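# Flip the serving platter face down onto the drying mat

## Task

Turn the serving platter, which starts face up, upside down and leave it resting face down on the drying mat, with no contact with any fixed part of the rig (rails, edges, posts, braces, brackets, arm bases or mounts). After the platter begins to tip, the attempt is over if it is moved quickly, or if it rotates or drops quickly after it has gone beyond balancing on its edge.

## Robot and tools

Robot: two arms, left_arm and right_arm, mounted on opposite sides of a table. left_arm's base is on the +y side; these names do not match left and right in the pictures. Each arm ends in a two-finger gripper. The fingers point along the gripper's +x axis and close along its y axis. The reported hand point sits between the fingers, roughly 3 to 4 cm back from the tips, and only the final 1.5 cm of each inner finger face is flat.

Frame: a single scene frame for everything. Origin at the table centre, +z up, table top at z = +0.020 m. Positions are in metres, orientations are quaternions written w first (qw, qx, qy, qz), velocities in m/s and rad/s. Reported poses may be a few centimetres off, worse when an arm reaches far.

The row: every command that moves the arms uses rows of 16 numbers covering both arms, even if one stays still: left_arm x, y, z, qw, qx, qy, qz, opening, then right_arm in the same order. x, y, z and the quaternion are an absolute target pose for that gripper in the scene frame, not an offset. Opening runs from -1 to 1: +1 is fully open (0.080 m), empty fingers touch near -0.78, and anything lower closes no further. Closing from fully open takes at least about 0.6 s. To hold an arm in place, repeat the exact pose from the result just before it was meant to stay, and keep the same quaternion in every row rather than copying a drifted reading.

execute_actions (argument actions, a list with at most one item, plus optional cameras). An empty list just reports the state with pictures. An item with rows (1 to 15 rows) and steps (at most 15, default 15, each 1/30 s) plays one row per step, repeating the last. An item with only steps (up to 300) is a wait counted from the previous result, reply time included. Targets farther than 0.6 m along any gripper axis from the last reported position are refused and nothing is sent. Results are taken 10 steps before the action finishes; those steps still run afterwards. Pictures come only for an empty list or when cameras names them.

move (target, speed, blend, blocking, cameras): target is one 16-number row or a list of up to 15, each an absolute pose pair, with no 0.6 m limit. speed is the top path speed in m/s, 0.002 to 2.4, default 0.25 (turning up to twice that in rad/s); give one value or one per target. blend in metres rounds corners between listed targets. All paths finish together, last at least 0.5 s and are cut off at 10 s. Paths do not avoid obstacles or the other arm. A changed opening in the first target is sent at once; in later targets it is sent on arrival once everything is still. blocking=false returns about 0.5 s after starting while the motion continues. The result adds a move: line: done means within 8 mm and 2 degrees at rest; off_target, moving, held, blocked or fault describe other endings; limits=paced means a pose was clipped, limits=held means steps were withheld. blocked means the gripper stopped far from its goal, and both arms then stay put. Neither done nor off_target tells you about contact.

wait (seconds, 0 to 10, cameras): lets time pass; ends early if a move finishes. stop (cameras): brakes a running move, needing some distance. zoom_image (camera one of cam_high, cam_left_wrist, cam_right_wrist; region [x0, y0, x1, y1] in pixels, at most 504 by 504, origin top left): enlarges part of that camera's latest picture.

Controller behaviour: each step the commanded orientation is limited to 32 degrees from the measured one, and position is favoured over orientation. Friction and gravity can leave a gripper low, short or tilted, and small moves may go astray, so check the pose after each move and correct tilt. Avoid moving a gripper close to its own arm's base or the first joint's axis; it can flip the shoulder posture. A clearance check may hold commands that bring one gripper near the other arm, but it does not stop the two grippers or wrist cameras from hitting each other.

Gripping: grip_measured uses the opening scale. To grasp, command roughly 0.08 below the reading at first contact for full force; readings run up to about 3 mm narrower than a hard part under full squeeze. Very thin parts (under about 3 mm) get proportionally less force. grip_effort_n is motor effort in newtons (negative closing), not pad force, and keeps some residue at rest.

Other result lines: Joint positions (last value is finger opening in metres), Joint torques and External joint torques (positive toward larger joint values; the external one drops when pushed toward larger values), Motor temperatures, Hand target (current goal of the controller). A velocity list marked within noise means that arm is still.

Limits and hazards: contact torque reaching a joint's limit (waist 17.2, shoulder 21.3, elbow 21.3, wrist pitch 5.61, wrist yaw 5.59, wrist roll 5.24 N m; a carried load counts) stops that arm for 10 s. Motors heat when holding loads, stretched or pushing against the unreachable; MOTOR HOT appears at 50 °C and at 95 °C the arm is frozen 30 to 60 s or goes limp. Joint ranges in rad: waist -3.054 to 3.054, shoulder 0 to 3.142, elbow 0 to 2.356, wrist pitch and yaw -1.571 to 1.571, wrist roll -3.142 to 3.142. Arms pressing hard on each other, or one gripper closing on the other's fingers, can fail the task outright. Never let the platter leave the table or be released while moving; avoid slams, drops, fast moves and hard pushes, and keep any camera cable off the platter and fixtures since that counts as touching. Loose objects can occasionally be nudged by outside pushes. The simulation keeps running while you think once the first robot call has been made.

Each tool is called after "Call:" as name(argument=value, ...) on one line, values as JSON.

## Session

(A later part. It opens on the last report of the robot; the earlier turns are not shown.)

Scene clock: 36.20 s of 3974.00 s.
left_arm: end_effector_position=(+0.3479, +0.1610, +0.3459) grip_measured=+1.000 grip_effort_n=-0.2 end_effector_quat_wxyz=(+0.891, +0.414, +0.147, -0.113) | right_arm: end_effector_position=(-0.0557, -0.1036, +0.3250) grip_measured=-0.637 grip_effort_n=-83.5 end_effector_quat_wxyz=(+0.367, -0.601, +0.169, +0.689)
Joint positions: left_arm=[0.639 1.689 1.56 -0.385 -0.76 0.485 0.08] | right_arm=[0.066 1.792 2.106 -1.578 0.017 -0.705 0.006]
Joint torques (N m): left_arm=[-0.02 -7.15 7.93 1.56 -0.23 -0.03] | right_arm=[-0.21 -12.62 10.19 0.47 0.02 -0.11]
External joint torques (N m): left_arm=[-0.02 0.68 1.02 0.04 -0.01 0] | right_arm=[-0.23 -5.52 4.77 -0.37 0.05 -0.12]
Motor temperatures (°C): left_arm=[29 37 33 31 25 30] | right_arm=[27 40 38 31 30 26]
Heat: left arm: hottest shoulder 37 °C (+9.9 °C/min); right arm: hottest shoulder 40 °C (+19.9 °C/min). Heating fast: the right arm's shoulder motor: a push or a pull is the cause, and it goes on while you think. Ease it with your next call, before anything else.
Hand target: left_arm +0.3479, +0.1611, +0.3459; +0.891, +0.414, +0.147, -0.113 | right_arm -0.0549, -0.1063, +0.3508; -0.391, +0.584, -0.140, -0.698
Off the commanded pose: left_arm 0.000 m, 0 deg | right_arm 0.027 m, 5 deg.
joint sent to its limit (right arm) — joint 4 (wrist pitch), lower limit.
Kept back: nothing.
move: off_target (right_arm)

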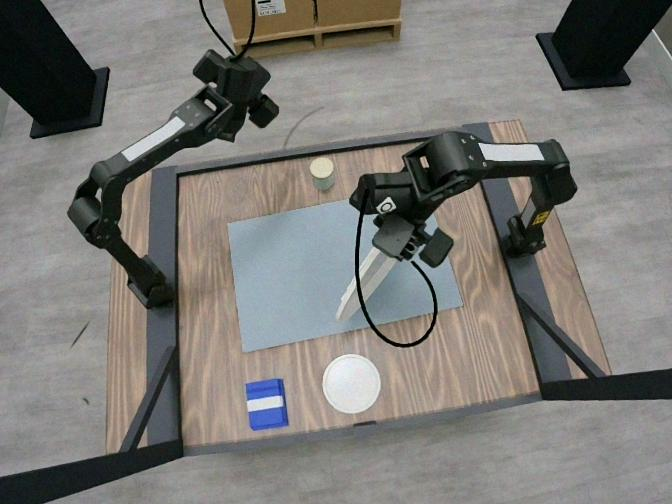

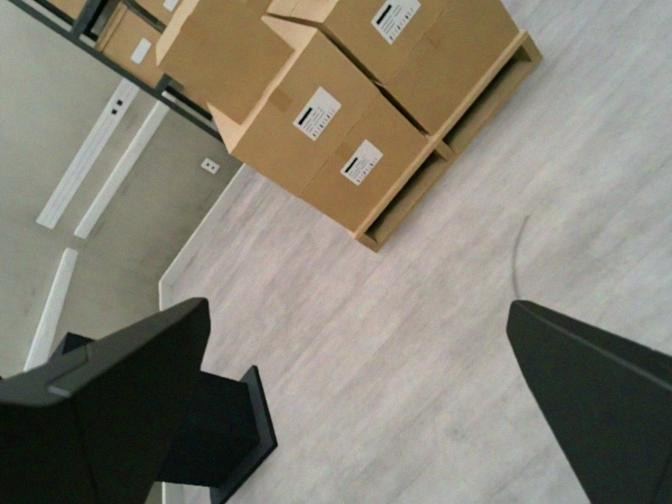

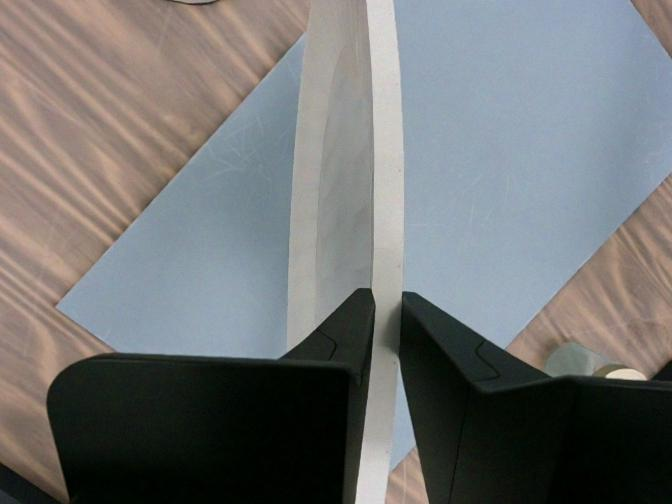

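Call:
move(target=[[0.3479,0.1610,0.3459,0.891,0.414,0.147,-0.113,1,-0.055,-0.09,0.345,0.10,-0.70,-0.10,0.70,-1],[0.3479,0.1610,0.3459,0.891,0.414,0.147,-0.113,1,-0.05,-0.03,0.345,0.123,-0.696,-0.123,0.696,-1],[0.3479,0.1610,0.3459,0.891,0.414,0.147,-0.113,1,-0.05,0.012,0.33,0.153,-0.690,-0.153,0.690,-1]], speed=0.12)

Scene clock: 41.23 s of 3974.00 s.
left_arm: end_effector_position=(+0.3479, +0.1610, +0.3459) grip_measured=+1.000 grip_effort_n=-0.2 end_effector_quat_wxyz=(+0.891, +0.414, +0.147, -0.113) | right_arm: end_effector_position=(-0.0491, +0.0059, +0.2991) grip_measured=-0.640 grip_effort_n=-83.5 end_effector_quat_wxyz=(+0.168, -0.686, -0.166, +0.688)
Joint positions: left_arm=[0.639 1.689 1.56 -0.385 -0.76 0.485 0.08] | right_arm=[0.034 2.058 2.301 -1.337 0.022 -1.522 0.006]
Joint torques (N m): left_arm=[-0.03 -7.15 7.94 1.56 -0.23 -0.03] | right_arm=[0.11 -14.57 10.09 2.39 0 -0.16]
External joint torques (N m): left_arm=[-0.02 0.71 1 0.03 -0.01 0] | right_arm=[0.08 -5.1 4.26 1.36 0.04 -0.19]
Heat: left arm: hottest shoulder 38 °C (+10.2 °C/min); right arm: hottest shoulder 41 °C (+18.9 °C/min).
Hand target: left_arm +0.3479, +0.1611, +0.3459; +0.891, +0.414, +0.147, -0.113 | right_arm -0.0498, +0.0096, +0.3294; -0.201, +0.676, +0.202, -0.680
Off the commanded pose: left_arm 0.000 m, 0 deg | right_arm 0.032 m, 2 deg.
joint sent to its limit (right arm) — joint 3 (elbow), upper limit, where the elbow is as straight as it goes.
Kept back: nothing.
move: off_target (right_arm)

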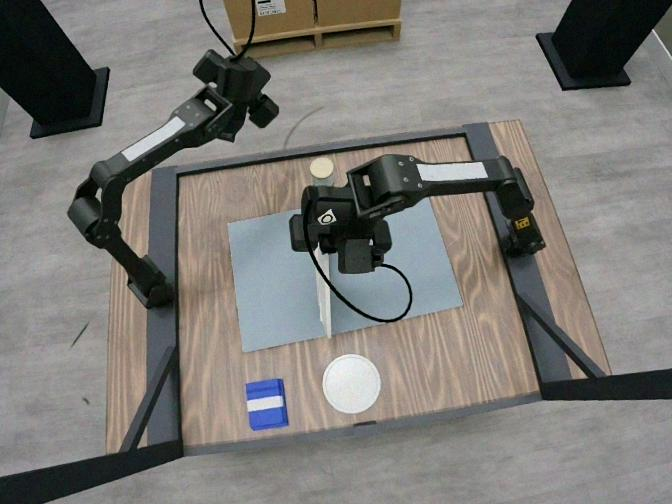

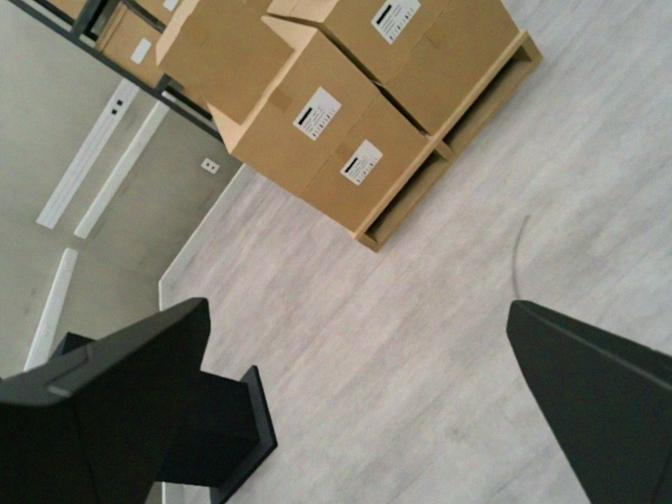

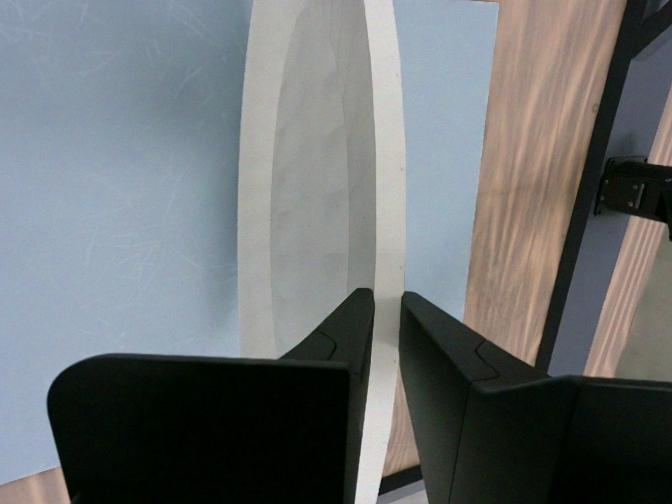

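Call:
move(target=[[0.3479,0.1610,0.3459,0.891,0.414,0.147,-0.113,1,-0.012,0.01,0.325,0.153,-0.690,-0.153,0.690,-1]], speed=0.1, cameras=["cam_high"])

Call:
zoom_image(camera="cam_high", region=[220, 170, 480, 365])

Scene clock: 43.47 s of 3974.00 s.
left_arm: end_effector_position=(+0.3479, +0.1610, +0.3459) grip_measured=+1.000 grip_effort_n=-0.2 end_effector_quat_wxyz=(+0.891, +0.414, +0.147, -0.113) | right_arm: end_effector_position=(-0.0144, +0.0060, +0.2953) grip_measured=-0.640 grip_effort_n=-83.5 end_effector_quat_wxyz=(+0.164, -0.688, -0.161, +0.689)
Joint positions: left_arm=[0.639 1.689 1.56 -0.385 -0.76 0.485 0.08] | right_arm=[-0.053 2.065 2.301 -1.343 -0.018 -1.6 0.006]
Joint torques (N m): left_arm=[-0.02 -7.15 7.93 1.56 -0.22 -0.04] | right_arm=[-0.37 -14.71 9.84 1.79 -0.03 -0.16]
External joint torques (N m): left_arm=[-0.06 0.75 0.98 0.03 0 0] | right_arm=[-0.38 -5.24 4.07 0.79 0.02 -0.18]
Heat: left arm: hottest shoulder 38 °C (+9.7 °C/min); right arm: hottest shoulder 42 °C (+19.3 °C/min).
Hand target: left_arm +0.3479, +0.1611, +0.3459; +0.891, +0.414, +0.147, -0.113 | right_arm -0.0122, +0.0079, +0.3242; -0.193, +0.682, +0.193, -0.679
Off the commanded pose: left_arm 0.000 m, 0 deg | right_arm 0.030 m, 2 deg.
joint sent to its limit (right arm) — joint 3 (elbow), upper limit, where the elbow is as straight as it goes.
Kept back: nothing.
move: off_target (right_arm)
Images, in order (width x height): cam_high 672x504.

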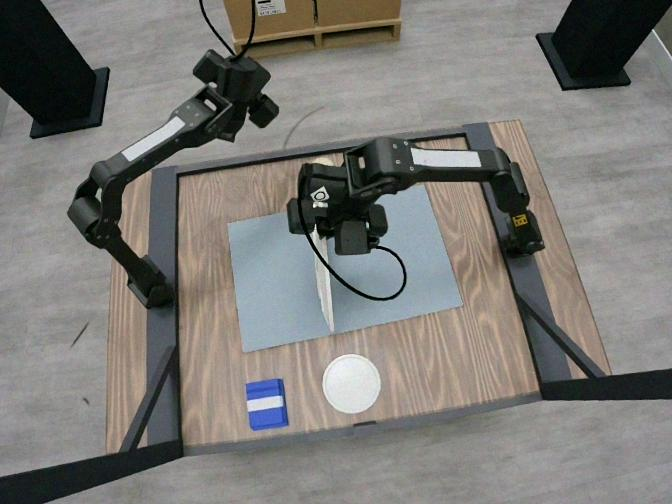

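Scaled by 1.938 from the camera's 672x504 image, which has a finer 960x720 frame.

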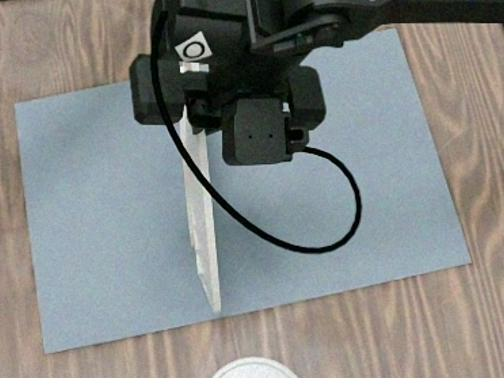

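Call:
move(target=[[0.3479,0.1610,0.3459,0.891,0.414,0.147,-0.113,1,-0.01,0.01,0.28,0.153,-0.690,-0.153,0.690,-1],[0.3479,0.1610,0.3459,0.891,0.414,0.147,-0.113,1,-0.01,-0.01,0.25,0.183,-0.683,-0.183,0.683,-1]], speed=0.06, cameras=["cam_high","cam_right_wrist"])

Call:
move(target=[0.3479,0.1610,0.3459,0.891,0.414,0.147,-0.113,1,-0.01,-0.042,0.225,0.213,-0.674,-0.213,0.674,-1], speed=0.05, cameras=["cam_high","cam_right_wrist"])

Scene clock: 46.03 s of 3974.00 s.
left_arm: end_effector_position=(+0.3479, +0.1610, +0.3459) grip_measured=+1.000 grip_effort_n=-0.2 end_effector_quat_wxyz=(+0.891, +0.414, +0.147, -0.113) | right_arm: end_effector_position=(-0.0061, -0.0098, +0.2771) grip_measured=-0.640 grip_effort_n=-83.5 end_effector_quat_wxyz=(+0.211, -0.680, -0.201, +0.673)
Joint positions: left_arm=[0.639 1.689 1.56 -0.385 -0.76 0.485 0.08] | right_arm=[-0.073 1.819 1.818 -0.978 -0.018 -1.609 0.006]
Joint torques (N m): left_arm=[-0.02 -7.14 7.94 1.56 -0.23 -0.03] | right_arm=[0.41 -6.12 1.78 0.8 -0.31 -0.22]
External joint torques (N m): left_arm=[0 0.65 1.06 0.05 -0.02 0] | right_arm=[0.44 2.15 -4.63 -0.38 -0.26 -0.25]
Heat: left arm: hottest shoulder 38 °C (+9.1 °C/min); right arm: hottest shoulder 43 °C (+19.6 °C/min).
Hand target: left_arm +0.3479, +0.1611, +0.3459; +0.891, +0.414, +0.147, -0.113 | right_arm -0.0099, -0.0109, +0.2506; -0.183, +0.683, +0.183, -0.683
Off the commanded pose: left_arm 0.000 m, 0 deg | right_arm 0.027 m, 4 deg.
Kept back: nothing.
move: off_target (right_arm)
Images, in order (width x height): cam_high 672x504, cam_right_wrist 672x504.

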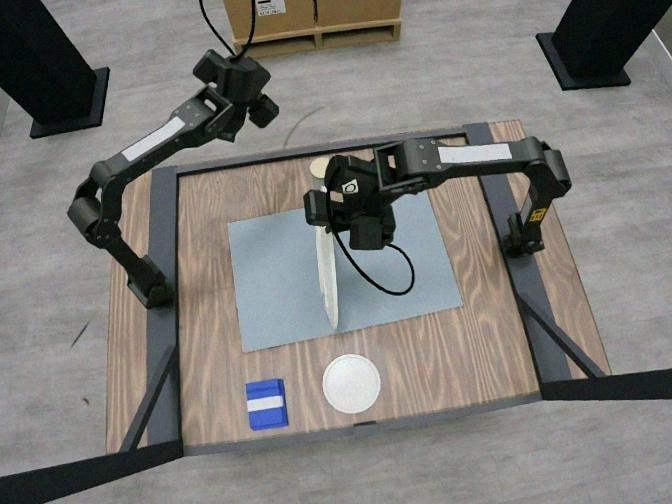

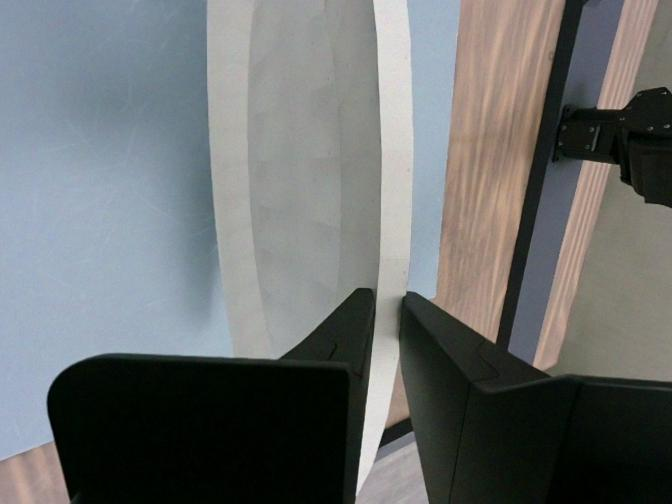

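Scene clock: 47.23 s of 3974.00 s.
left_arm: end_effector_position=(+0.3479, +0.1610, +0.3459) grip_measured=+1.000 grip_effort_n=-0.2 end_effector_quat_wxyz=(+0.891, +0.414, +0.147, -0.113) | right_arm: end_effector_position=(-0.0036, -0.0412, +0.2687) grip_measured=-0.640 grip_effort_n=-83.5 end_effector_quat_wxyz=(+0.257, -0.668, -0.244, +0.654) end_effector_velocity=(+0.019, -0.021, +0.126) end_effector_angular_velocity=(+0.309, -0.030, -0.030)
Joint positions: left_arm=[0.639 1.689 1.56 -0.385 -0.76 0.485 0.08] | right_arm=[-0.083 1.589 1.45 -0.708 -0.018 -1.61 0.006]
Joint velocities: left_arm=[within noise] | right_arm=[-0.051 -0.237 0.081 -0.007 -0.007 -0.022 0]
Joint torques (N m): left_arm=[-0.04 -7.08 8.07 1.52 -0.24 -0.03] | right_arm=[0.23 -5.29 4.33 0.8 -0.26 -0.1]
External joint torques (N m): left_arm=[-0.01 0.67 1.15 0.03 -0.02 0] | right_arm=[0.64 5.57 -5.38 -0.91 -0.33 -0.19]
Heat: left arm: hottest shoulder 38 °C (+8.9 °C/min); right arm: hottest shoulder 42 °C (+17.8 °C/min).
Hand target: left_arm +0.3479, +0.1610, +0.3459; +0.891, +0.414, +0.147, -0.113 | right_arm -0.0041, -0.0408, +0.2656; -0.254, +0.669, +0.241, -0.655
Off the commanded pose: left_arm 0.000 m, 0 deg | right_arm 0.044 m, 7 deg.
blocked (right_arm)
Kept back: nothing.
move: off_target (right_arm)
Images, in order (width x height): cam_high 672x504, cam_right_wrist 672x504.

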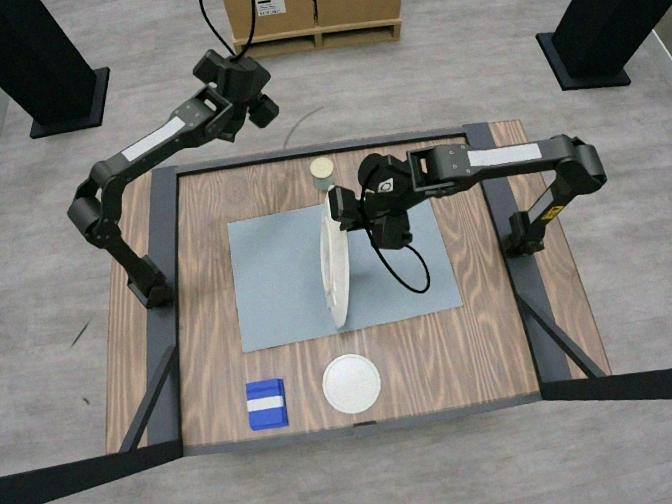

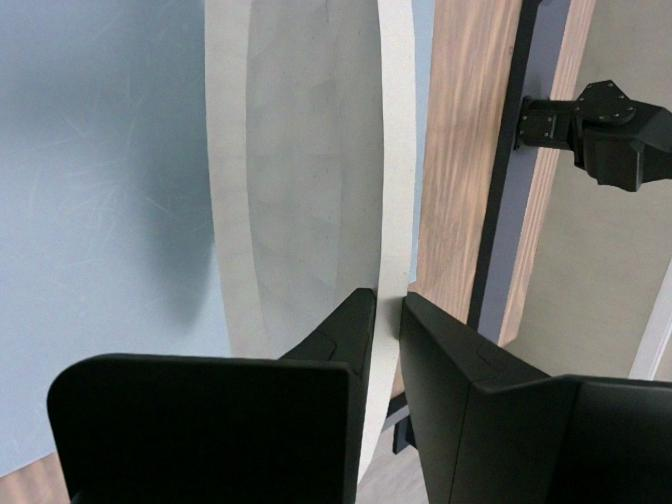

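Call:
move(target=[0.3479,0.1610,0.3459,0.891,0.414,0.147,-0.113,1,-0.004,-0.06,0.24,0.285,-0.647,-0.285,0.647,-1], speed=0.05, cameras=[])

Call:
move(target=[0.3479,0.1610,0.3459,0.891,0.414,0.147,-0.113,1,-0.004,-0.08,0.222,0.32,-0.63,-0.32,0.63,-1], speed=0.05, cameras=["cam_high","cam_right_wrist"])

Scene clock: 49.13 s of 3974.00 s.
left_arm: end_effector_position=(+0.3479, +0.1610, +0.3459) grip_measured=+1.000 grip_effort_n=-0.2 end_effector_quat_wxyz=(+0.891, +0.414, +0.147, -0.113) | right_arm: end_effector_position=(+0.0003, -0.0591, +0.2608) grip_measured=-0.640 grip_effort_n=-83.5 end_effector_quat_wxyz=(+0.306, -0.645, -0.295, +0.634)
Joint positions: left_arm=[0.639 1.689 1.56 -0.385 -0.76 0.485 0.08] | right_arm=[-0.107 1.429 1.174 -0.438 -0.05 -1.622 0.006]
Joint torques (N m): left_arm=[-0.04 -7.15 7.93 1.56 -0.23 -0.03] | right_arm=[0.4 -4.27 2.96 1.38 -0.43 -0.22]
External joint torques (N m): left_arm=[-0.04 0.65 1.08 0.06 -0.01 0] | right_arm=[0.39 1.6 -3.99 -0.12 -0.37 -0.26]
Heat: left arm: hottest shoulder 39 °C (+9.8 °C/min); right arm: hottest shoulder 42 °C (+17.1 °C/min).
Hand target: left_arm +0.3479, +0.1611, +0.3459; +0.891, +0.414, +0.147, -0.113 | right_arm -0.0039, -0.0606, +0.2405; -0.285, +0.647, +0.285, -0.647
Off the commanded pose: left_arm 0.000 m, 0 deg | right_arm 0.021 m, 3 deg.
Kept back: nothing.
move: off_target (right_arm)
No camera images: "cameras" was empty.

Scene clock: 50.47 s of 3974.00 s.
left_arm: end_effector_position=(+0.3479, +0.1610, +0.3459) grip_measured=+1.000 grip_effort_n=-0.2 end_effector_quat_wxyz=(+0.891, +0.414, +0.147, -0.113) | right_arm: end_effector_position=(+0.0004, -0.0781, +0.2498) grip_measured=-0.640 grip_effort_n=-83.5 end_effector_quat_wxyz=(+0.347, -0.625, -0.337, +0.613) end_effector_velocity=(+0.000, -0.001, -0.003) end_effector_angular_velocity=(+0.008, -0.003, +0.008)
Joint positions: left_arm=[0.639 1.689 1.56 -0.385 -0.76 0.485 0.08] | right_arm=[-0.118 1.298 0.936 -0.199 -0.064 -1.622 0.006]
Joint velocities: left_arm=[within noise] | right_arm=[-0.002 -0.007 -0.022 0.022 -0.007 -0.007 0]
Joint torques (N m): left_arm=[-0.02 -7.16 7.93 1.57 -0.23 -0.04] | right_arm=[0.28 -2.13 2.24 1 -0.44 -0.13]
External joint torques (N m): left_arm=[0 0.77 0.95 0.03 -0.02 0] | right_arm=[0.3 2.85 -4.82 -0.6 -0.39 -0.18]
Heat: left arm: hottest shoulder 39 °C (+9.5 °C/min); right arm: hottest shoulder 41 °C (+15.5 °C/min).
Hand target: left_arm +0.3479, +0.1611, +0.3459; +0.891, +0.414, +0.147, -0.113 | right_arm -0.0040, -0.0812, +0.2226; -0.320, +0.630, +0.320, -0.631
Off the commanded pose: left_arm 0.000 m, 0 deg | right_arm 0.028 m, 4 deg.
Kept back: nothing.
move: off_target (right_arm)
Images, in order (width x height): cam_high 672x504, cam_right_wrist 672x504.

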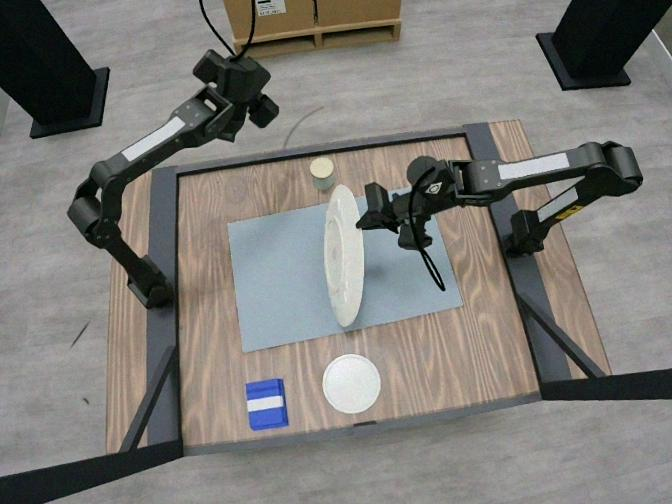

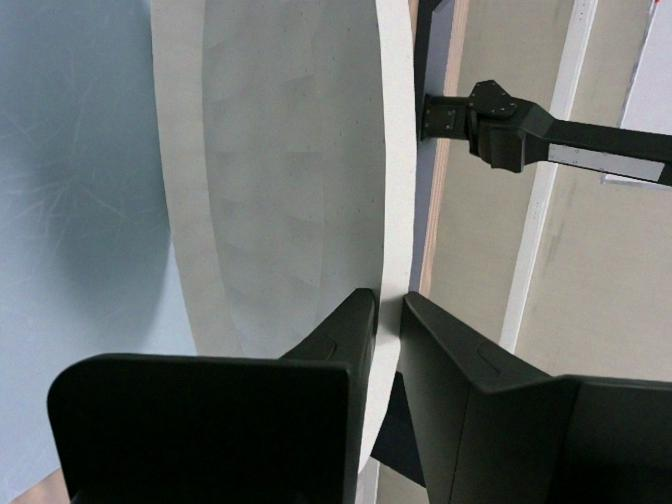

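Call:
move(target=[0.3479,0.1610,0.3459,0.891,0.414,0.147,-0.113,1,-0.004,-0.097,0.212,0.354,-0.612,-0.354,0.612,-1], speed=0.05, cameras=[])

Call:
move(target=[0.3479,0.1610,0.3459,0.891,0.414,0.147,-0.113,1,-0.004,-0.114,0.195,0.385,-0.593,-0.385,0.593,-1], speed=0.05, cameras=["cam_high","cam_right_wrist"])

Scene clock: 52.50 s of 3974.00 s.
left_arm: end_effector_position=(+0.3479, +0.1610, +0.3459) grip_measured=+1.000 grip_effort_n=-0.2 end_effector_quat_wxyz=(+0.891, +0.414, +0.147, -0.113) | right_arm: end_effector_position=(+0.0005, -0.0947, +0.2400) grip_measured=-0.638 grip_effort_n=-83.5 end_effector_quat_wxyz=(+0.379, -0.606, -0.372, +0.592)
Joint positions: left_arm=[0.639 1.689 1.56 -0.385 -0.76 0.485 0.08] | right_arm=[-0.129 1.201 0.746 0.004 -0.079 -1.622 0.006]
Joint torques (N m): left_arm=[-0.02 -7.15 7.94 1.56 -0.22 -0.03] | right_arm=[0.16 -1.27 2.63 0.9 -0.5 -0.03]
External joint torques (N m): left_arm=[-0.02 0.68 1.02 0.03 -0.02 0] | right_arm=[0.18 2.91 -4.36 -0.75 -0.46 -0.07]
Heat: left arm: hottest shoulder 39 °C (+9.1 °C/min); right arm: hottest shoulder 40 °C (+13.7 °C/min).
Hand target: left_arm +0.3479, +0.1611, +0.3459; +0.891, +0.414, +0.147, -0.113 | right_arm -0.0039, -0.0982, +0.2128; -0.354, +0.612, +0.354, -0.612
Off the commanded pose: left_arm 0.000 m, 0 deg | right_arm 0.028 m, 4 deg.
Kept back: nothing.
move: off_target (right_arm)
No camera images: "cameras" was empty.

Scene clock: 53.77 s of 3974.00 s.
left_arm: end_effector_position=(+0.3479, +0.1610, +0.3459) grip_measured=+1.000 grip_effort_n=-0.2 end_effector_quat_wxyz=(+0.891, +0.414, +0.147, -0.113) | right_arm: end_effector_position=(+0.0008, -0.1109, +0.2259) grip_measured=-0.635 grip_effort_n=-83.5 end_effector_quat_wxyz=(+0.412, -0.585, -0.407, +0.568)
Joint positions: left_arm=[0.639 1.689 1.56 -0.385 -0.76 0.485 0.08] | right_arm=[-0.142 1.131 0.553 0.242 -0.095 -1.62 0.006]
Joint torques (N m): left_arm=[-0.03 -7.15 7.93 1.56 -0.23 -0.04] | right_arm=[0.48 0.1 2.03 0.54 -0.47 0.06]
External joint torques (N m): left_arm=[-0.03 0.7 1.01 0.04 -0.01 0] | right_arm=[0.48 3.67 -4.85 -1.16 -0.44 0.02]
Heat: left arm: hottest shoulder 39 °C (+8.9 °C/min); right arm: hottest shoulder 40 °C (+13.4 °C/min).
Hand target: left_arm +0.3479, +0.1611, +0.3459; +0.891, +0.414, +0.147, -0.113 | right_arm -0.0040, -0.1156, +0.1959; -0.385, +0.593, +0.385, -0.593
Off the commanded pose: left_arm 0.000 m, 0 deg | right_arm 0.031 m, 5 deg.
Kept back: nothing.
move: off_target (right_arm)
Images, in order (width x height): cam_high 672x504, cam_right_wrist 672x504.

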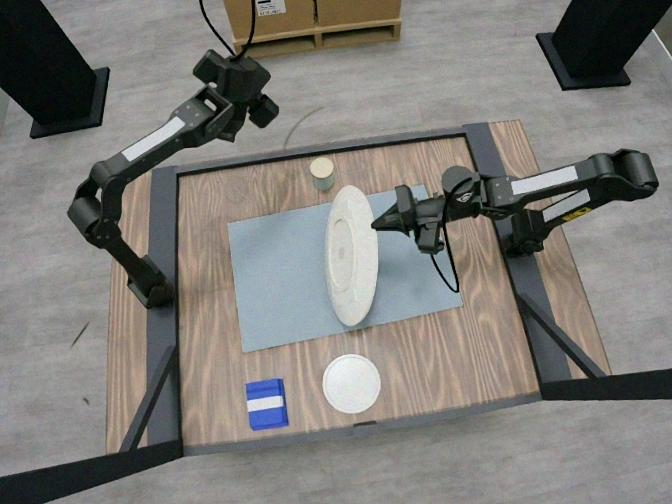

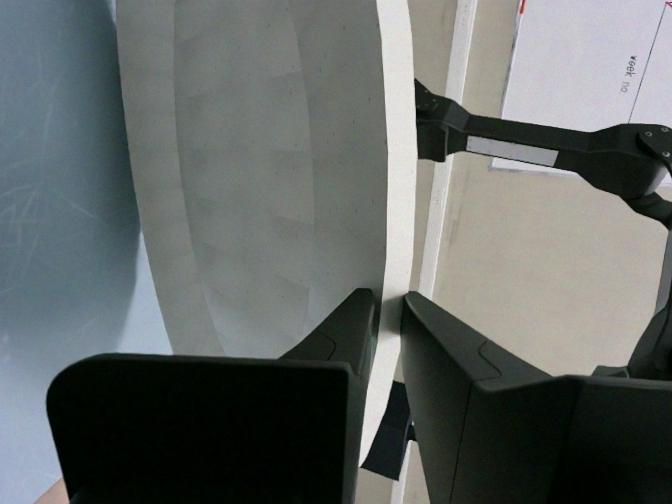

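Call:
move(target=[0.3479,0.1610,0.3459,0.891,0.414,0.147,-0.113,1,0.0008,-0.111,0.22,0.385,-0.593,-0.385,0.593,-0.65], speed=0.04, cameras=[])

Call:
move(target=[0.3479,0.1610,0.3459,0.891,0.414,0.147,-0.113,1,0.0008,-0.114,0.215,0.385,-0.593,-0.385,0.593,-0.6], speed=0.04, cameras=["cam_high","cam_right_wrist"])

Scene clock: 55.43 s of 3974.00 s.
left_arm: end_effector_position=(+0.3479, +0.1610, +0.3459) grip_measured=+1.000 grip_effort_n=-0.2 end_effector_quat_wxyz=(+0.891, +0.414, +0.147, -0.113) | right_arm: end_effector_position=(+0.0029, -0.1130, +0.2307) grip_measured=-0.634 grip_effort_n=-77.0 end_effector_quat_wxyz=(+0.399, -0.590, -0.392, +0.582)
Joint positions: left_arm=[0.639 1.689 1.56 -0.385 -0.76 0.485 0.08] | right_arm=[-0.158 1.118 0.607 0.125 -0.117 -1.622 0.006]
Joint torques (N m): left_arm=[-0.03 -7.14 7.93 1.56 -0.22 -0.03] | right_arm=[0.36 -0.97 5.84 0.81 -0.35 -0.12]
External joint torques (N m): left_arm=[-0.02 0.68 1.03 0.04 -0.01 0] | right_arm=[0.36 2.67 -1.22 -0.89 -0.3 -0.17]
Heat: left arm: hottest shoulder 39 °C (+8.7 °C/min); right arm: hottest shoulder 39 °C (+11.9 °C/min).
Hand target: left_arm +0.3479, +0.1611, +0.3459; +0.891, +0.414, +0.147, -0.113 | right_arm +0.0007, -0.1115, +0.2201; -0.385, +0.593, +0.385, -0.593
Off the commanded pose: left_arm 0.000 m, 0 deg | right_arm 0.011 m, 2 deg.
Kept back: nothing.
move: off_target (right_arm)
No camera images: "cameras" was empty.

Scene clock: 56.13 s of 3974.00 s.
left_arm: end_effector_position=(+0.3479, +0.1610, +0.3459) grip_measured=+1.000 grip_effort_n=-0.2 end_effector_quat_wxyz=(+0.891, +0.414, +0.147, -0.113) | right_arm: end_effector_position=(+0.0031, -0.1128, +0.2312) grip_measured=-0.593 grip_effort_n=-33.3 end_effector_quat_wxyz=(+0.400, -0.589, -0.394, +0.581)
Joint positions: left_arm=[0.639 1.689 1.56 -0.385 -0.76 0.485 0.08] | right_arm=[-0.159 1.118 0.605 0.132 -0.12 -1.623 0.008]
Joint torques (N m): left_arm=[-0.02 -7.14 7.93 1.56 -0.23 -0.03] | right_arm=[0 -1.91 3.61 1.44 -0.36 -0.19]
External joint torques (N m): left_arm=[0.04 0.71 1 0.03 -0.02 0] | right_arm=[-0.01 1.63 -3.34 -0.24 -0.31 -0.24]
Heat: left arm: hottest shoulder 39 °C (+8.6 °C/min); right arm: hottest shoulder 39 °C (+11.8 °C/min).
Hand target: left_arm +0.3479, +0.1611, +0.3459; +0.891, +0.414, +0.147, -0.113 | right_arm +0.0008, -0.1145, +0.2153; -0.385, +0.593, +0.385, -0.593
Off the commanded pose: left_arm 0.000 m, 0 deg | right_arm 0.016 m, 2 deg.
Kept back: nothing.
move: off_target (right_arm)
Images, in order (width x height): cam_high 672x504, cam_right_wrist 672x504.

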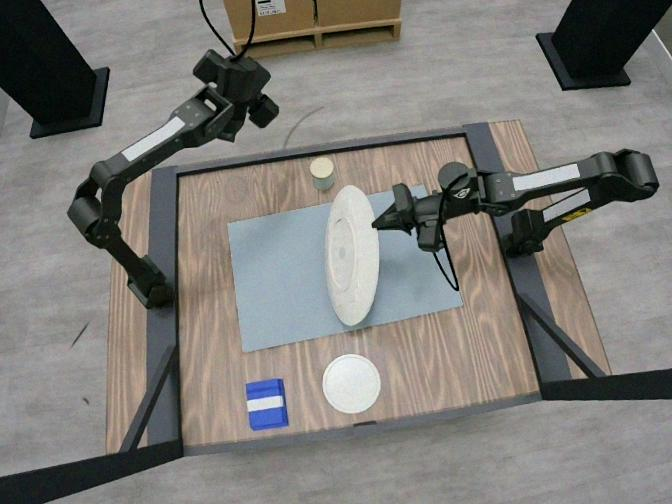

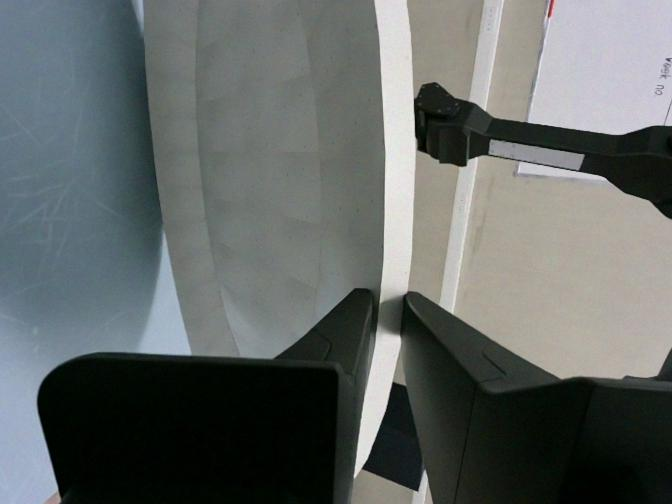

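Call:
move(target=[0.3479,0.1610,0.3459,0.891,0.414,0.147,-0.113,1,0.001,-0.113,0.224,0.3535,-0.612,-0.3535,0.612,-0.52], speed=0.04, cameras=["cam_high","cam_right_wrist"])

Call:
move(target=[0.3479,0.1610,0.3459,0.891,0.414,0.147,-0.113,1,0.001,-0.12,0.207,0.342,-0.619,-0.342,0.619,-0.45], speed=0.04, cameras=["cam_high","cam_right_wrist"])

Scene clock: 58.10 s of 3974.00 s.
left_arm: end_effector_position=(+0.3479, +0.1610, +0.3459) grip_measured=+1.000 grip_effort_n=-0.2 end_effector_quat_wxyz=(+0.891, +0.414, +0.147, -0.113) | right_arm: end_effector_position=(+0.0019, -0.1211, +0.2069) grip_measured=-0.521 grip_effort_n=4.4 end_effector_quat_wxyz=(+0.343, -0.619, -0.335, +0.622)
Joint positions: left_arm=[0.639 1.689 1.56 -0.385 -0.76 0.485 0.08] | right_arm=[-0.159 1.154 0.677 -0.097 -0.12 -1.636 0.012]
Joint torques (N m): left_arm=[-0.02 -7.16 7.95 1.56 -0.23 -0.03] | right_arm=[0.48 -4.64 9.24 2.23 -0.03 -0.04]
External joint torques (N m): left_arm=[-0.01 0.53 1.14 0.07 -0.02 0] | right_arm=[0.48 -0.91 2.41 0.67 0.04 -0.09]
Heat: left arm: hottest shoulder 39 °C (+8.3 °C/min); right arm: hottest shoulder 38 °C (+10.3 °C/min).
Hand target: left_arm +0.3479, +0.1611, +0.3459; +0.891, +0.414, +0.147, -0.113 | right_arm +0.0010, -0.1137, +0.2241; -0.354, +0.612, +0.354, -0.612
Off the commanded pose: left_arm 0.000 m, 0 deg | right_arm 0.019 m, 3 deg.
Kept back: nothing.
move: off_target (right_arm)
Images, in order (width x height): cam_high 672x504, cam_right_wrist 672x504.

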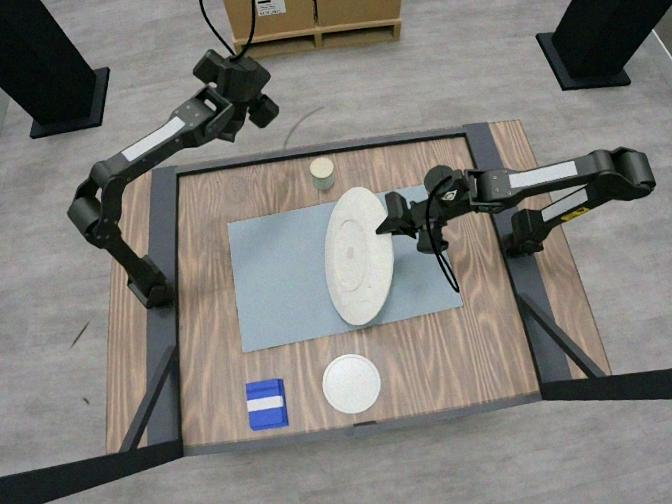

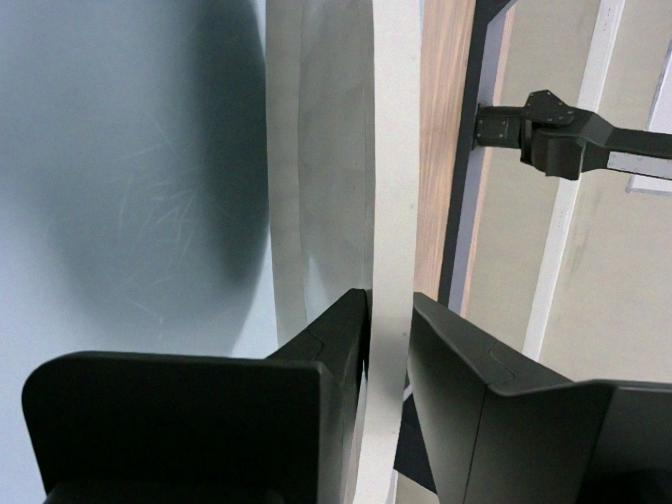

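Scene clock: 58.80 s of 3974.00 s.
left_arm: end_effector_position=(+0.3479, +0.1610, +0.3459) grip_measured=+1.000 grip_effort_n=-0.2 end_effector_quat_wxyz=(+0.891, +0.414, +0.147, -0.113) | right_arm: end_effector_position=(+0.0019, -0.1213, +0.2063) grip_measured=-0.453 grip_effort_n=11.4 end_effector_quat_wxyz=(+0.341, -0.620, -0.336, +0.621)
Joint positions: left_arm=[0.639 1.689 1.56 -0.385 -0.76 0.485 0.08] | right_arm=[-0.159 1.154 0.676 -0.098 -0.119 -1.642 0.015]
Joint torques (N m): left_arm=[-0.03 -7.15 7.94 1.56 -0.22 -0.03] | right_arm=[0.11 -4.47 5.6 2.32 -0.02 -0.07]
External joint torques (N m): left_arm=[0.02 0.77 0.97 0.02 -0.01 0.01] | right_arm=[0.11 -0.67 -1.38 0.72 0.05 -0.12]
Heat: left arm: hottest shoulder 39 °C (+8.2 °C/min); right arm: hottest shoulder 38 °C (+10.2 °C/min).
Hand target: left_arm +0.3479, +0.1611, +0.3459; +0.891, +0.414, +0.147, -0.113 | right_arm +0.0010, -0.1201, +0.2069; -0.342, +0.619, +0.342, -0.619
Off the commanded pose: left_arm 0.000 m, 0 deg | right_arm 0.002 m, 1 deg.
Kept back: nothing.
move: done
Images, in order (width x height): cam_high 672x504, cam_right_wrist 672x504.

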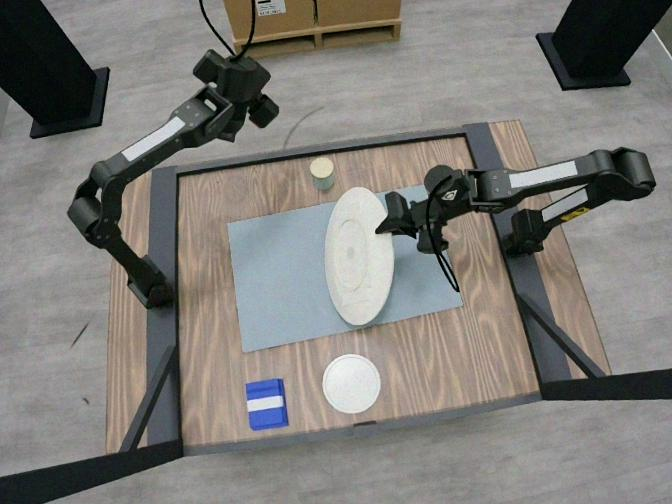

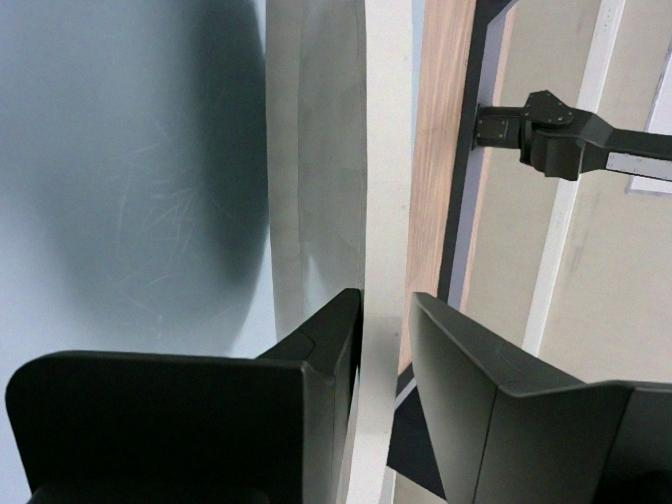

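Call:
move(target=[0.3479,0.1610,0.3459,0.891,0.414,0.147,-0.113,1,0.001,-0.13,0.188,0.33,-0.625,-0.33,0.625,-0.42], speed=0.05, cameras=[])

Call:
move(target=[0.3479,0.1610,0.3459,0.891,0.414,0.147,-0.113,1,0.001,-0.142,0.168,0.31,-0.6355,-0.31,0.6355,-0.4], speed=0.05, cameras=["cam_high","cam_right_wrist"])

Scene clock: 60.13 s of 3974.00 s.
left_arm: end_effector_position=(+0.3479, +0.1610, +0.3459) grip_measured=+1.000 grip_effort_n=-0.2 end_effector_quat_wxyz=(+0.891, +0.414, +0.147, -0.113) | right_arm: end_effector_position=(+0.0006, -0.1321, +0.1819) grip_measured=-0.422 grip_effort_n=10.5 end_effector_quat_wxyz=(+0.323, -0.628, -0.320, +0.632)
Joint positions: left_arm=[0.639 1.689 1.56 -0.385 -0.76 0.485 0.08] | right_arm=[-0.16 1.154 0.617 -0.094 -0.119 -1.649 0.016]
Joint torques (N m): left_arm=[-0.04 -7.14 7.94 1.56 -0.23 -0.03] | right_arm=[0.09 -5.37 5.73 2.5 0 -0.09]
External joint torques (N m): left_arm=[-0.01 0.77 0.99 0.03 -0.01 0] | right_arm=[0.09 -1.68 -1.11 0.94 0.07 -0.13]
Heat: left arm: hottest shoulder 39 °C (+8.1 °C/min); right arm: hottest shoulder 38 °C (+10.1 °C/min).
Hand target: left_arm +0.3479, +0.1611, +0.3459; +0.891, +0.414, +0.147, -0.113 | right_arm +0.0009, -0.1301, +0.1880; -0.330, +0.625, +0.330, -0.625
Off the commanded pose: left_arm 0.000 m, 0 deg | right_arm 0.006 m, 2 deg.
Kept back: nothing.
move: done
No camera images: "cameras" was empty.

Scene clock: 61.00 s of 3974.00 s.
left_arm: end_effector_position=(+0.3479, +0.1610, +0.3459) grip_measured=+1.000 grip_effort_n=-0.2 end_effector_quat_wxyz=(+0.891, +0.414, +0.147, -0.113) | right_arm: end_effector_position=(+0.0005, -0.1399, +0.1688) grip_measured=-0.399 grip_effort_n=-5.8 end_effector_quat_wxyz=(+0.311, -0.634, -0.309, +0.637)
Joint positions: left_arm=[0.639 1.689 1.56 -0.385 -0.76 0.485 0.08] | right_arm=[-0.163 1.15 0.587 -0.106 -0.119 -1.657 0.017]
Joint torques (N m): left_arm=[-0.02 -7.15 7.93 1.56 -0.22 -0.03] | right_arm=[-0.25 -5.5 4.74 1.3 -0.05 -0.13]
External joint torques (N m): left_arm=[-0.01 0.62 1.08 0.06 -0.01 0] | right_arm=[-0.25 -1.96 -1.99 -0.21 0.04 -0.18]
Heat: left arm: hottest shoulder 39 °C (+8.0 °C/min); right arm: hottest shoulder 38 °C (+10.0 °C/min).
Hand target: left_arm +0.3479, +0.1611, +0.3459; +0.891, +0.414, +0.147, -0.113 | right_arm +0.0010, -0.1420, +0.1680; -0.310, +0.636, +0.310, -0.636
Off the commanded pose: left_arm 0.000 m, 0 deg | right_arm 0.002 m, 0 deg.
Kept back: nothing.
move: done
Images, in order (width x height): cam_high 672x504, cam_right_wrist 672x504.

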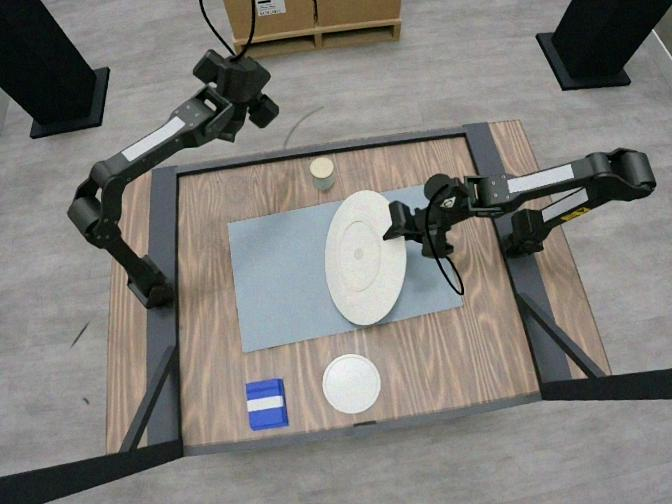

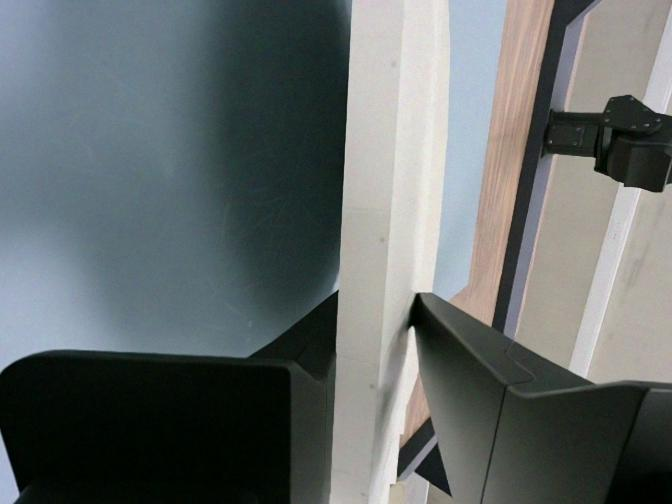

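Very good.

Call:
move(target=[0.3479,0.1610,0.3459,0.891,0.414,0.147,-0.113,1,0.001,-0.147,0.146,0.31,-0.6355,-0.31,0.6355,-0.3], speed=0.05, cameras=[])

Call:
move(target=[0.3479,0.1610,0.3459,0.891,0.414,0.147,-0.113,1,0.001,-0.153,0.123,0.31,-0.6355,-0.31,0.6355,-0.15], speed=0.05, cameras=["cam_high","cam_right_wrist"])

Scene clock: 62.03 s of 3974.00 s.
left_arm: end_effector_position=(+0.3479, +0.1610, +0.3459) grip_measured=+1.000 grip_effort_n=-0.2 end_effector_quat_wxyz=(+0.891, +0.414, +0.147, -0.113) | right_arm: end_effector_position=(+0.0027, -0.1472, +0.1507) grip_measured=-0.299 grip_effort_n=-7.7 end_effector_quat_wxyz=(+0.315, -0.635, -0.310, +0.633)
Joint positions: left_arm=[0.639 1.689 1.56 -0.385 -0.76 0.485 0.08] | right_arm=[-0.173 1.147 0.502 -0.017 -0.119 -1.661 0.022]
Joint torques (N m): left_arm=[-0.02 -7.16 7.94 1.56 -0.22 -0.04] | right_arm=[0.58 -2.61 4.61 2 -0.09 -0.14]
External joint torques (N m): left_arm=[-0.02 0.7 1 0.03 -0.01 0] | right_arm=[0.58 0.79 -2.02 0.46 -0.01 -0.18]
Heat: left arm: hottest shoulder 39 °C (+8.1 °C/min); right arm: hottest shoulder 38 °C (+9.1 °C/min).
Hand target: left_arm +0.3479, +0.1611, +0.3459; +0.891, +0.414, +0.147, -0.113 | right_arm +0.0010, -0.1471, +0.1460; -0.310, +0.636, +0.310, -0.636
Off the commanded pose: left_arm 0.000 m, 0 deg | right_arm 0.005 m, 1 deg.
Kept back: nothing.
move: done
No camera images: "cameras" was empty.

Scene clock: 62.77 s of 3974.00 s.
left_arm: end_effector_position=(+0.3479, +0.1610, +0.3459) grip_measured=+1.000 grip_effort_n=-0.2 end_effector_quat_wxyz=(+0.891, +0.414, +0.147, -0.113) | right_arm: end_effector_position=(+0.0028, -0.1534, +0.1283) grip_measured=-0.151 grip_effort_n=1.6 end_effector_quat_wxyz=(+0.316, -0.636, -0.311, +0.631)
Joint positions: left_arm=[0.639 1.689 1.56 -0.385 -0.76 0.485 0.08] | right_arm=[-0.177 1.172 0.413 0.102 -0.119 -1.666 0.028]
Joint torques (N m): left_arm=[-0.01 -7.13 7.94 1.56 -0.22 -0.03] | right_arm=[0.22 -1.67 4.81 1.87 -0.22 -0.05]
External joint torques (N m): left_arm=[0.05 0.78 0.97 0.02 -0.01 0.01] | right_arm=[0.23 1.61 -1.48 0.35 -0.14 -0.09]
Heat: left arm: hottest shoulder 39 °C (+8.0 °C/min); right arm: hottest shoulder 37 °C (+8.0 °C/min).
Hand target: left_arm +0.3479, +0.1611, +0.3459; +0.891, +0.414, +0.147, -0.113 | right_arm +0.0009, -0.1531, +0.1231; -0.310, +0.635, +0.310, -0.636
Off the commanded pose: left_arm 0.000 m, 0 deg | right_arm 0.006 m, 1 deg.
Kept back: nothing.
move: done
Images, in order (width x height): cam_high 672x504, cam_right_wrist 672x504.

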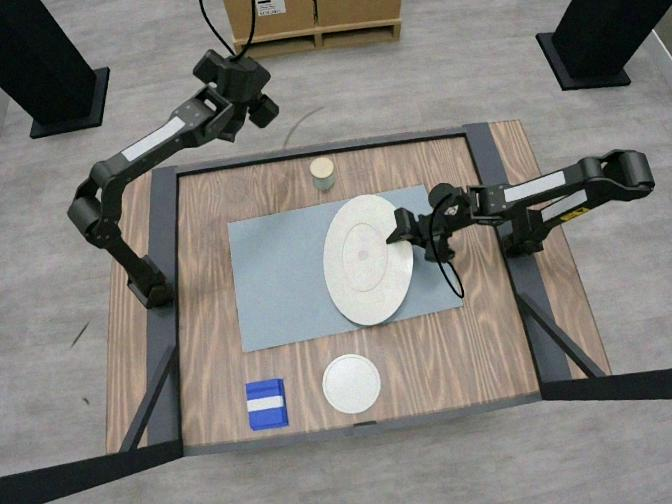

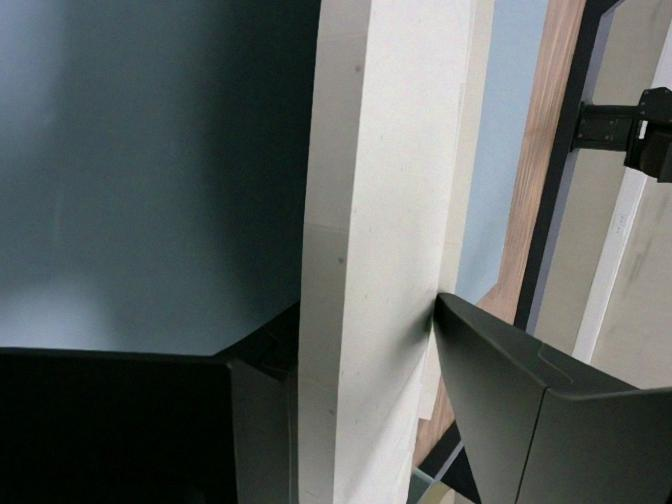

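Call:
move(target=[0.3479,0.1610,0.3459,0.891,0.414,0.147,-0.113,1,0.001,-0.154,0.105,0.31,-0.6355,-0.31,0.6355,0.05], speed=0.05, cameras=[])

Call:
move(target=[0.3479,0.1610,0.3459,0.891,0.414,0.147,-0.113,1,0.001,-0.154,0.084,0.305,-0.638,-0.305,0.638,0.15], speed=0.04, cameras=["cam_high","cam_right_wrist"])

Scene clock: 63.93 s of 3974.00 s.
left_arm: end_effector_position=(+0.3479, +0.1610, +0.3459) grip_measured=+1.000 grip_effort_n=-0.2 end_effector_quat_wxyz=(+0.891, +0.414, +0.147, -0.113) | right_arm: end_effector_position=(+0.0036, -0.1559, +0.1057) grip_measured=+0.050 grip_effort_n=-3.0 end_effector_quat_wxyz=(+0.312, -0.639, -0.306, +0.633)
Joint positions: left_arm=[0.639 1.689 1.56 -0.385 -0.76 0.485 0.08] | right_arm=[-0.18 1.24 0.356 0.213 -0.118 -1.668 0.037]
Joint torques (N m): left_arm=[-0.03 -7.15 7.94 1.56 -0.22 -0.03] | right_arm=[0.22 -2.59 5.14 2 -0.27 -0.04]
External joint torques (N m): left_arm=[-0.06 0.68 1.03 0.04 0 0.01] | right_arm=[0.23 0.82 -0.78 0.48 -0.2 -0.08]
Heat: left arm: hottest shoulder 39 °C (+7.0 °C/min); right arm: hottest shoulder 37 °C (+8.0 °C/min).
Hand target: left_arm +0.3479, +0.1611, +0.3459; +0.891, +0.414, +0.147, -0.113 | right_arm +0.0010, -0.1541, +0.1051; -0.310, +0.636, +0.310, -0.636
Off the commanded pose: left_arm 0.000 m, 0 deg | right_arm 0.003 m, 1 deg.
Kept back: nothing.
move: done
No camera images: "cameras" was empty.

Scene clock: 64.77 s of 3974.00 s.
left_arm: end_effector_position=(+0.3479, +0.1610, +0.3459) grip_measured=+1.000 grip_effort_n=-0.2 end_effector_quat_wxyz=(+0.891, +0.414, +0.147, -0.113) | right_arm: end_effector_position=(+0.0029, -0.1592, +0.0787) grip_measured=+0.153 grip_effort_n=-14.2 end_effector_quat_wxyz=(+0.301, -0.642, -0.293, +0.641)
Joint positions: left_arm=[0.639 1.689 1.56 -0.385 -0.76 0.485 0.08] | right_arm=[-0.18 1.345 0.312 0.324 -0.118 -1.668 0.042]
Joint torques (N m): left_arm=[-0.02 -7.16 7.92 1.56 -0.22 -0.03] | right_arm=[0.42 -4.16 5.08 2.32 -0.14 -0.06]
External joint torques (N m): left_arm=[-0.05 0.64 1.04 0.05 -0.01 0] | right_arm=[0.41 -0.58 -0.22 0.86 -0.06 -0.1]
Heat: left arm: hottest shoulder 39 °C (+7.0 °C/min); right arm: hottest shoulder 37 °C (+8.0 °C/min).
Hand target: left_arm +0.3479, +0.1611, +0.3459; +0.891, +0.414, +0.147, -0.113 | right_arm +0.0010, -0.1541, +0.0841; -0.305, +0.638, +0.305, -0.638
Off the commanded pose: left_arm 0.000 m, 0 deg | right_arm 0.008 m, 2 deg.
Kept back: nothing.
move: done
Images, in order (width x height): cam_high 672x504, cam_right_wrist 672x504.

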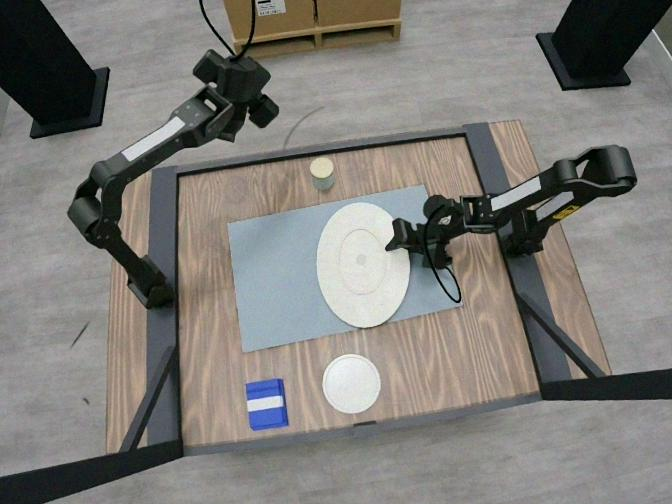

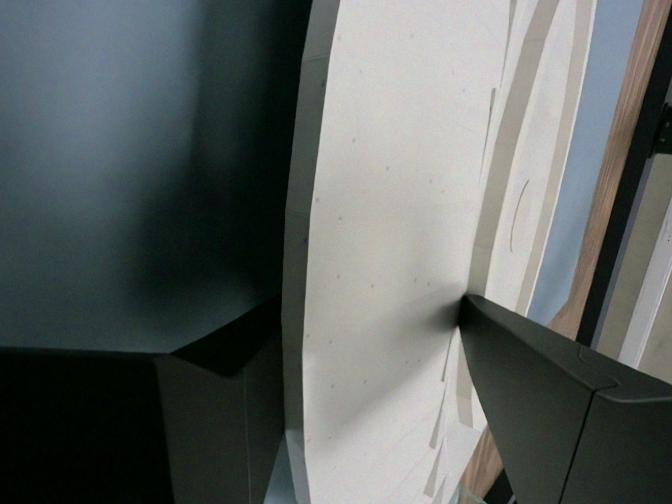

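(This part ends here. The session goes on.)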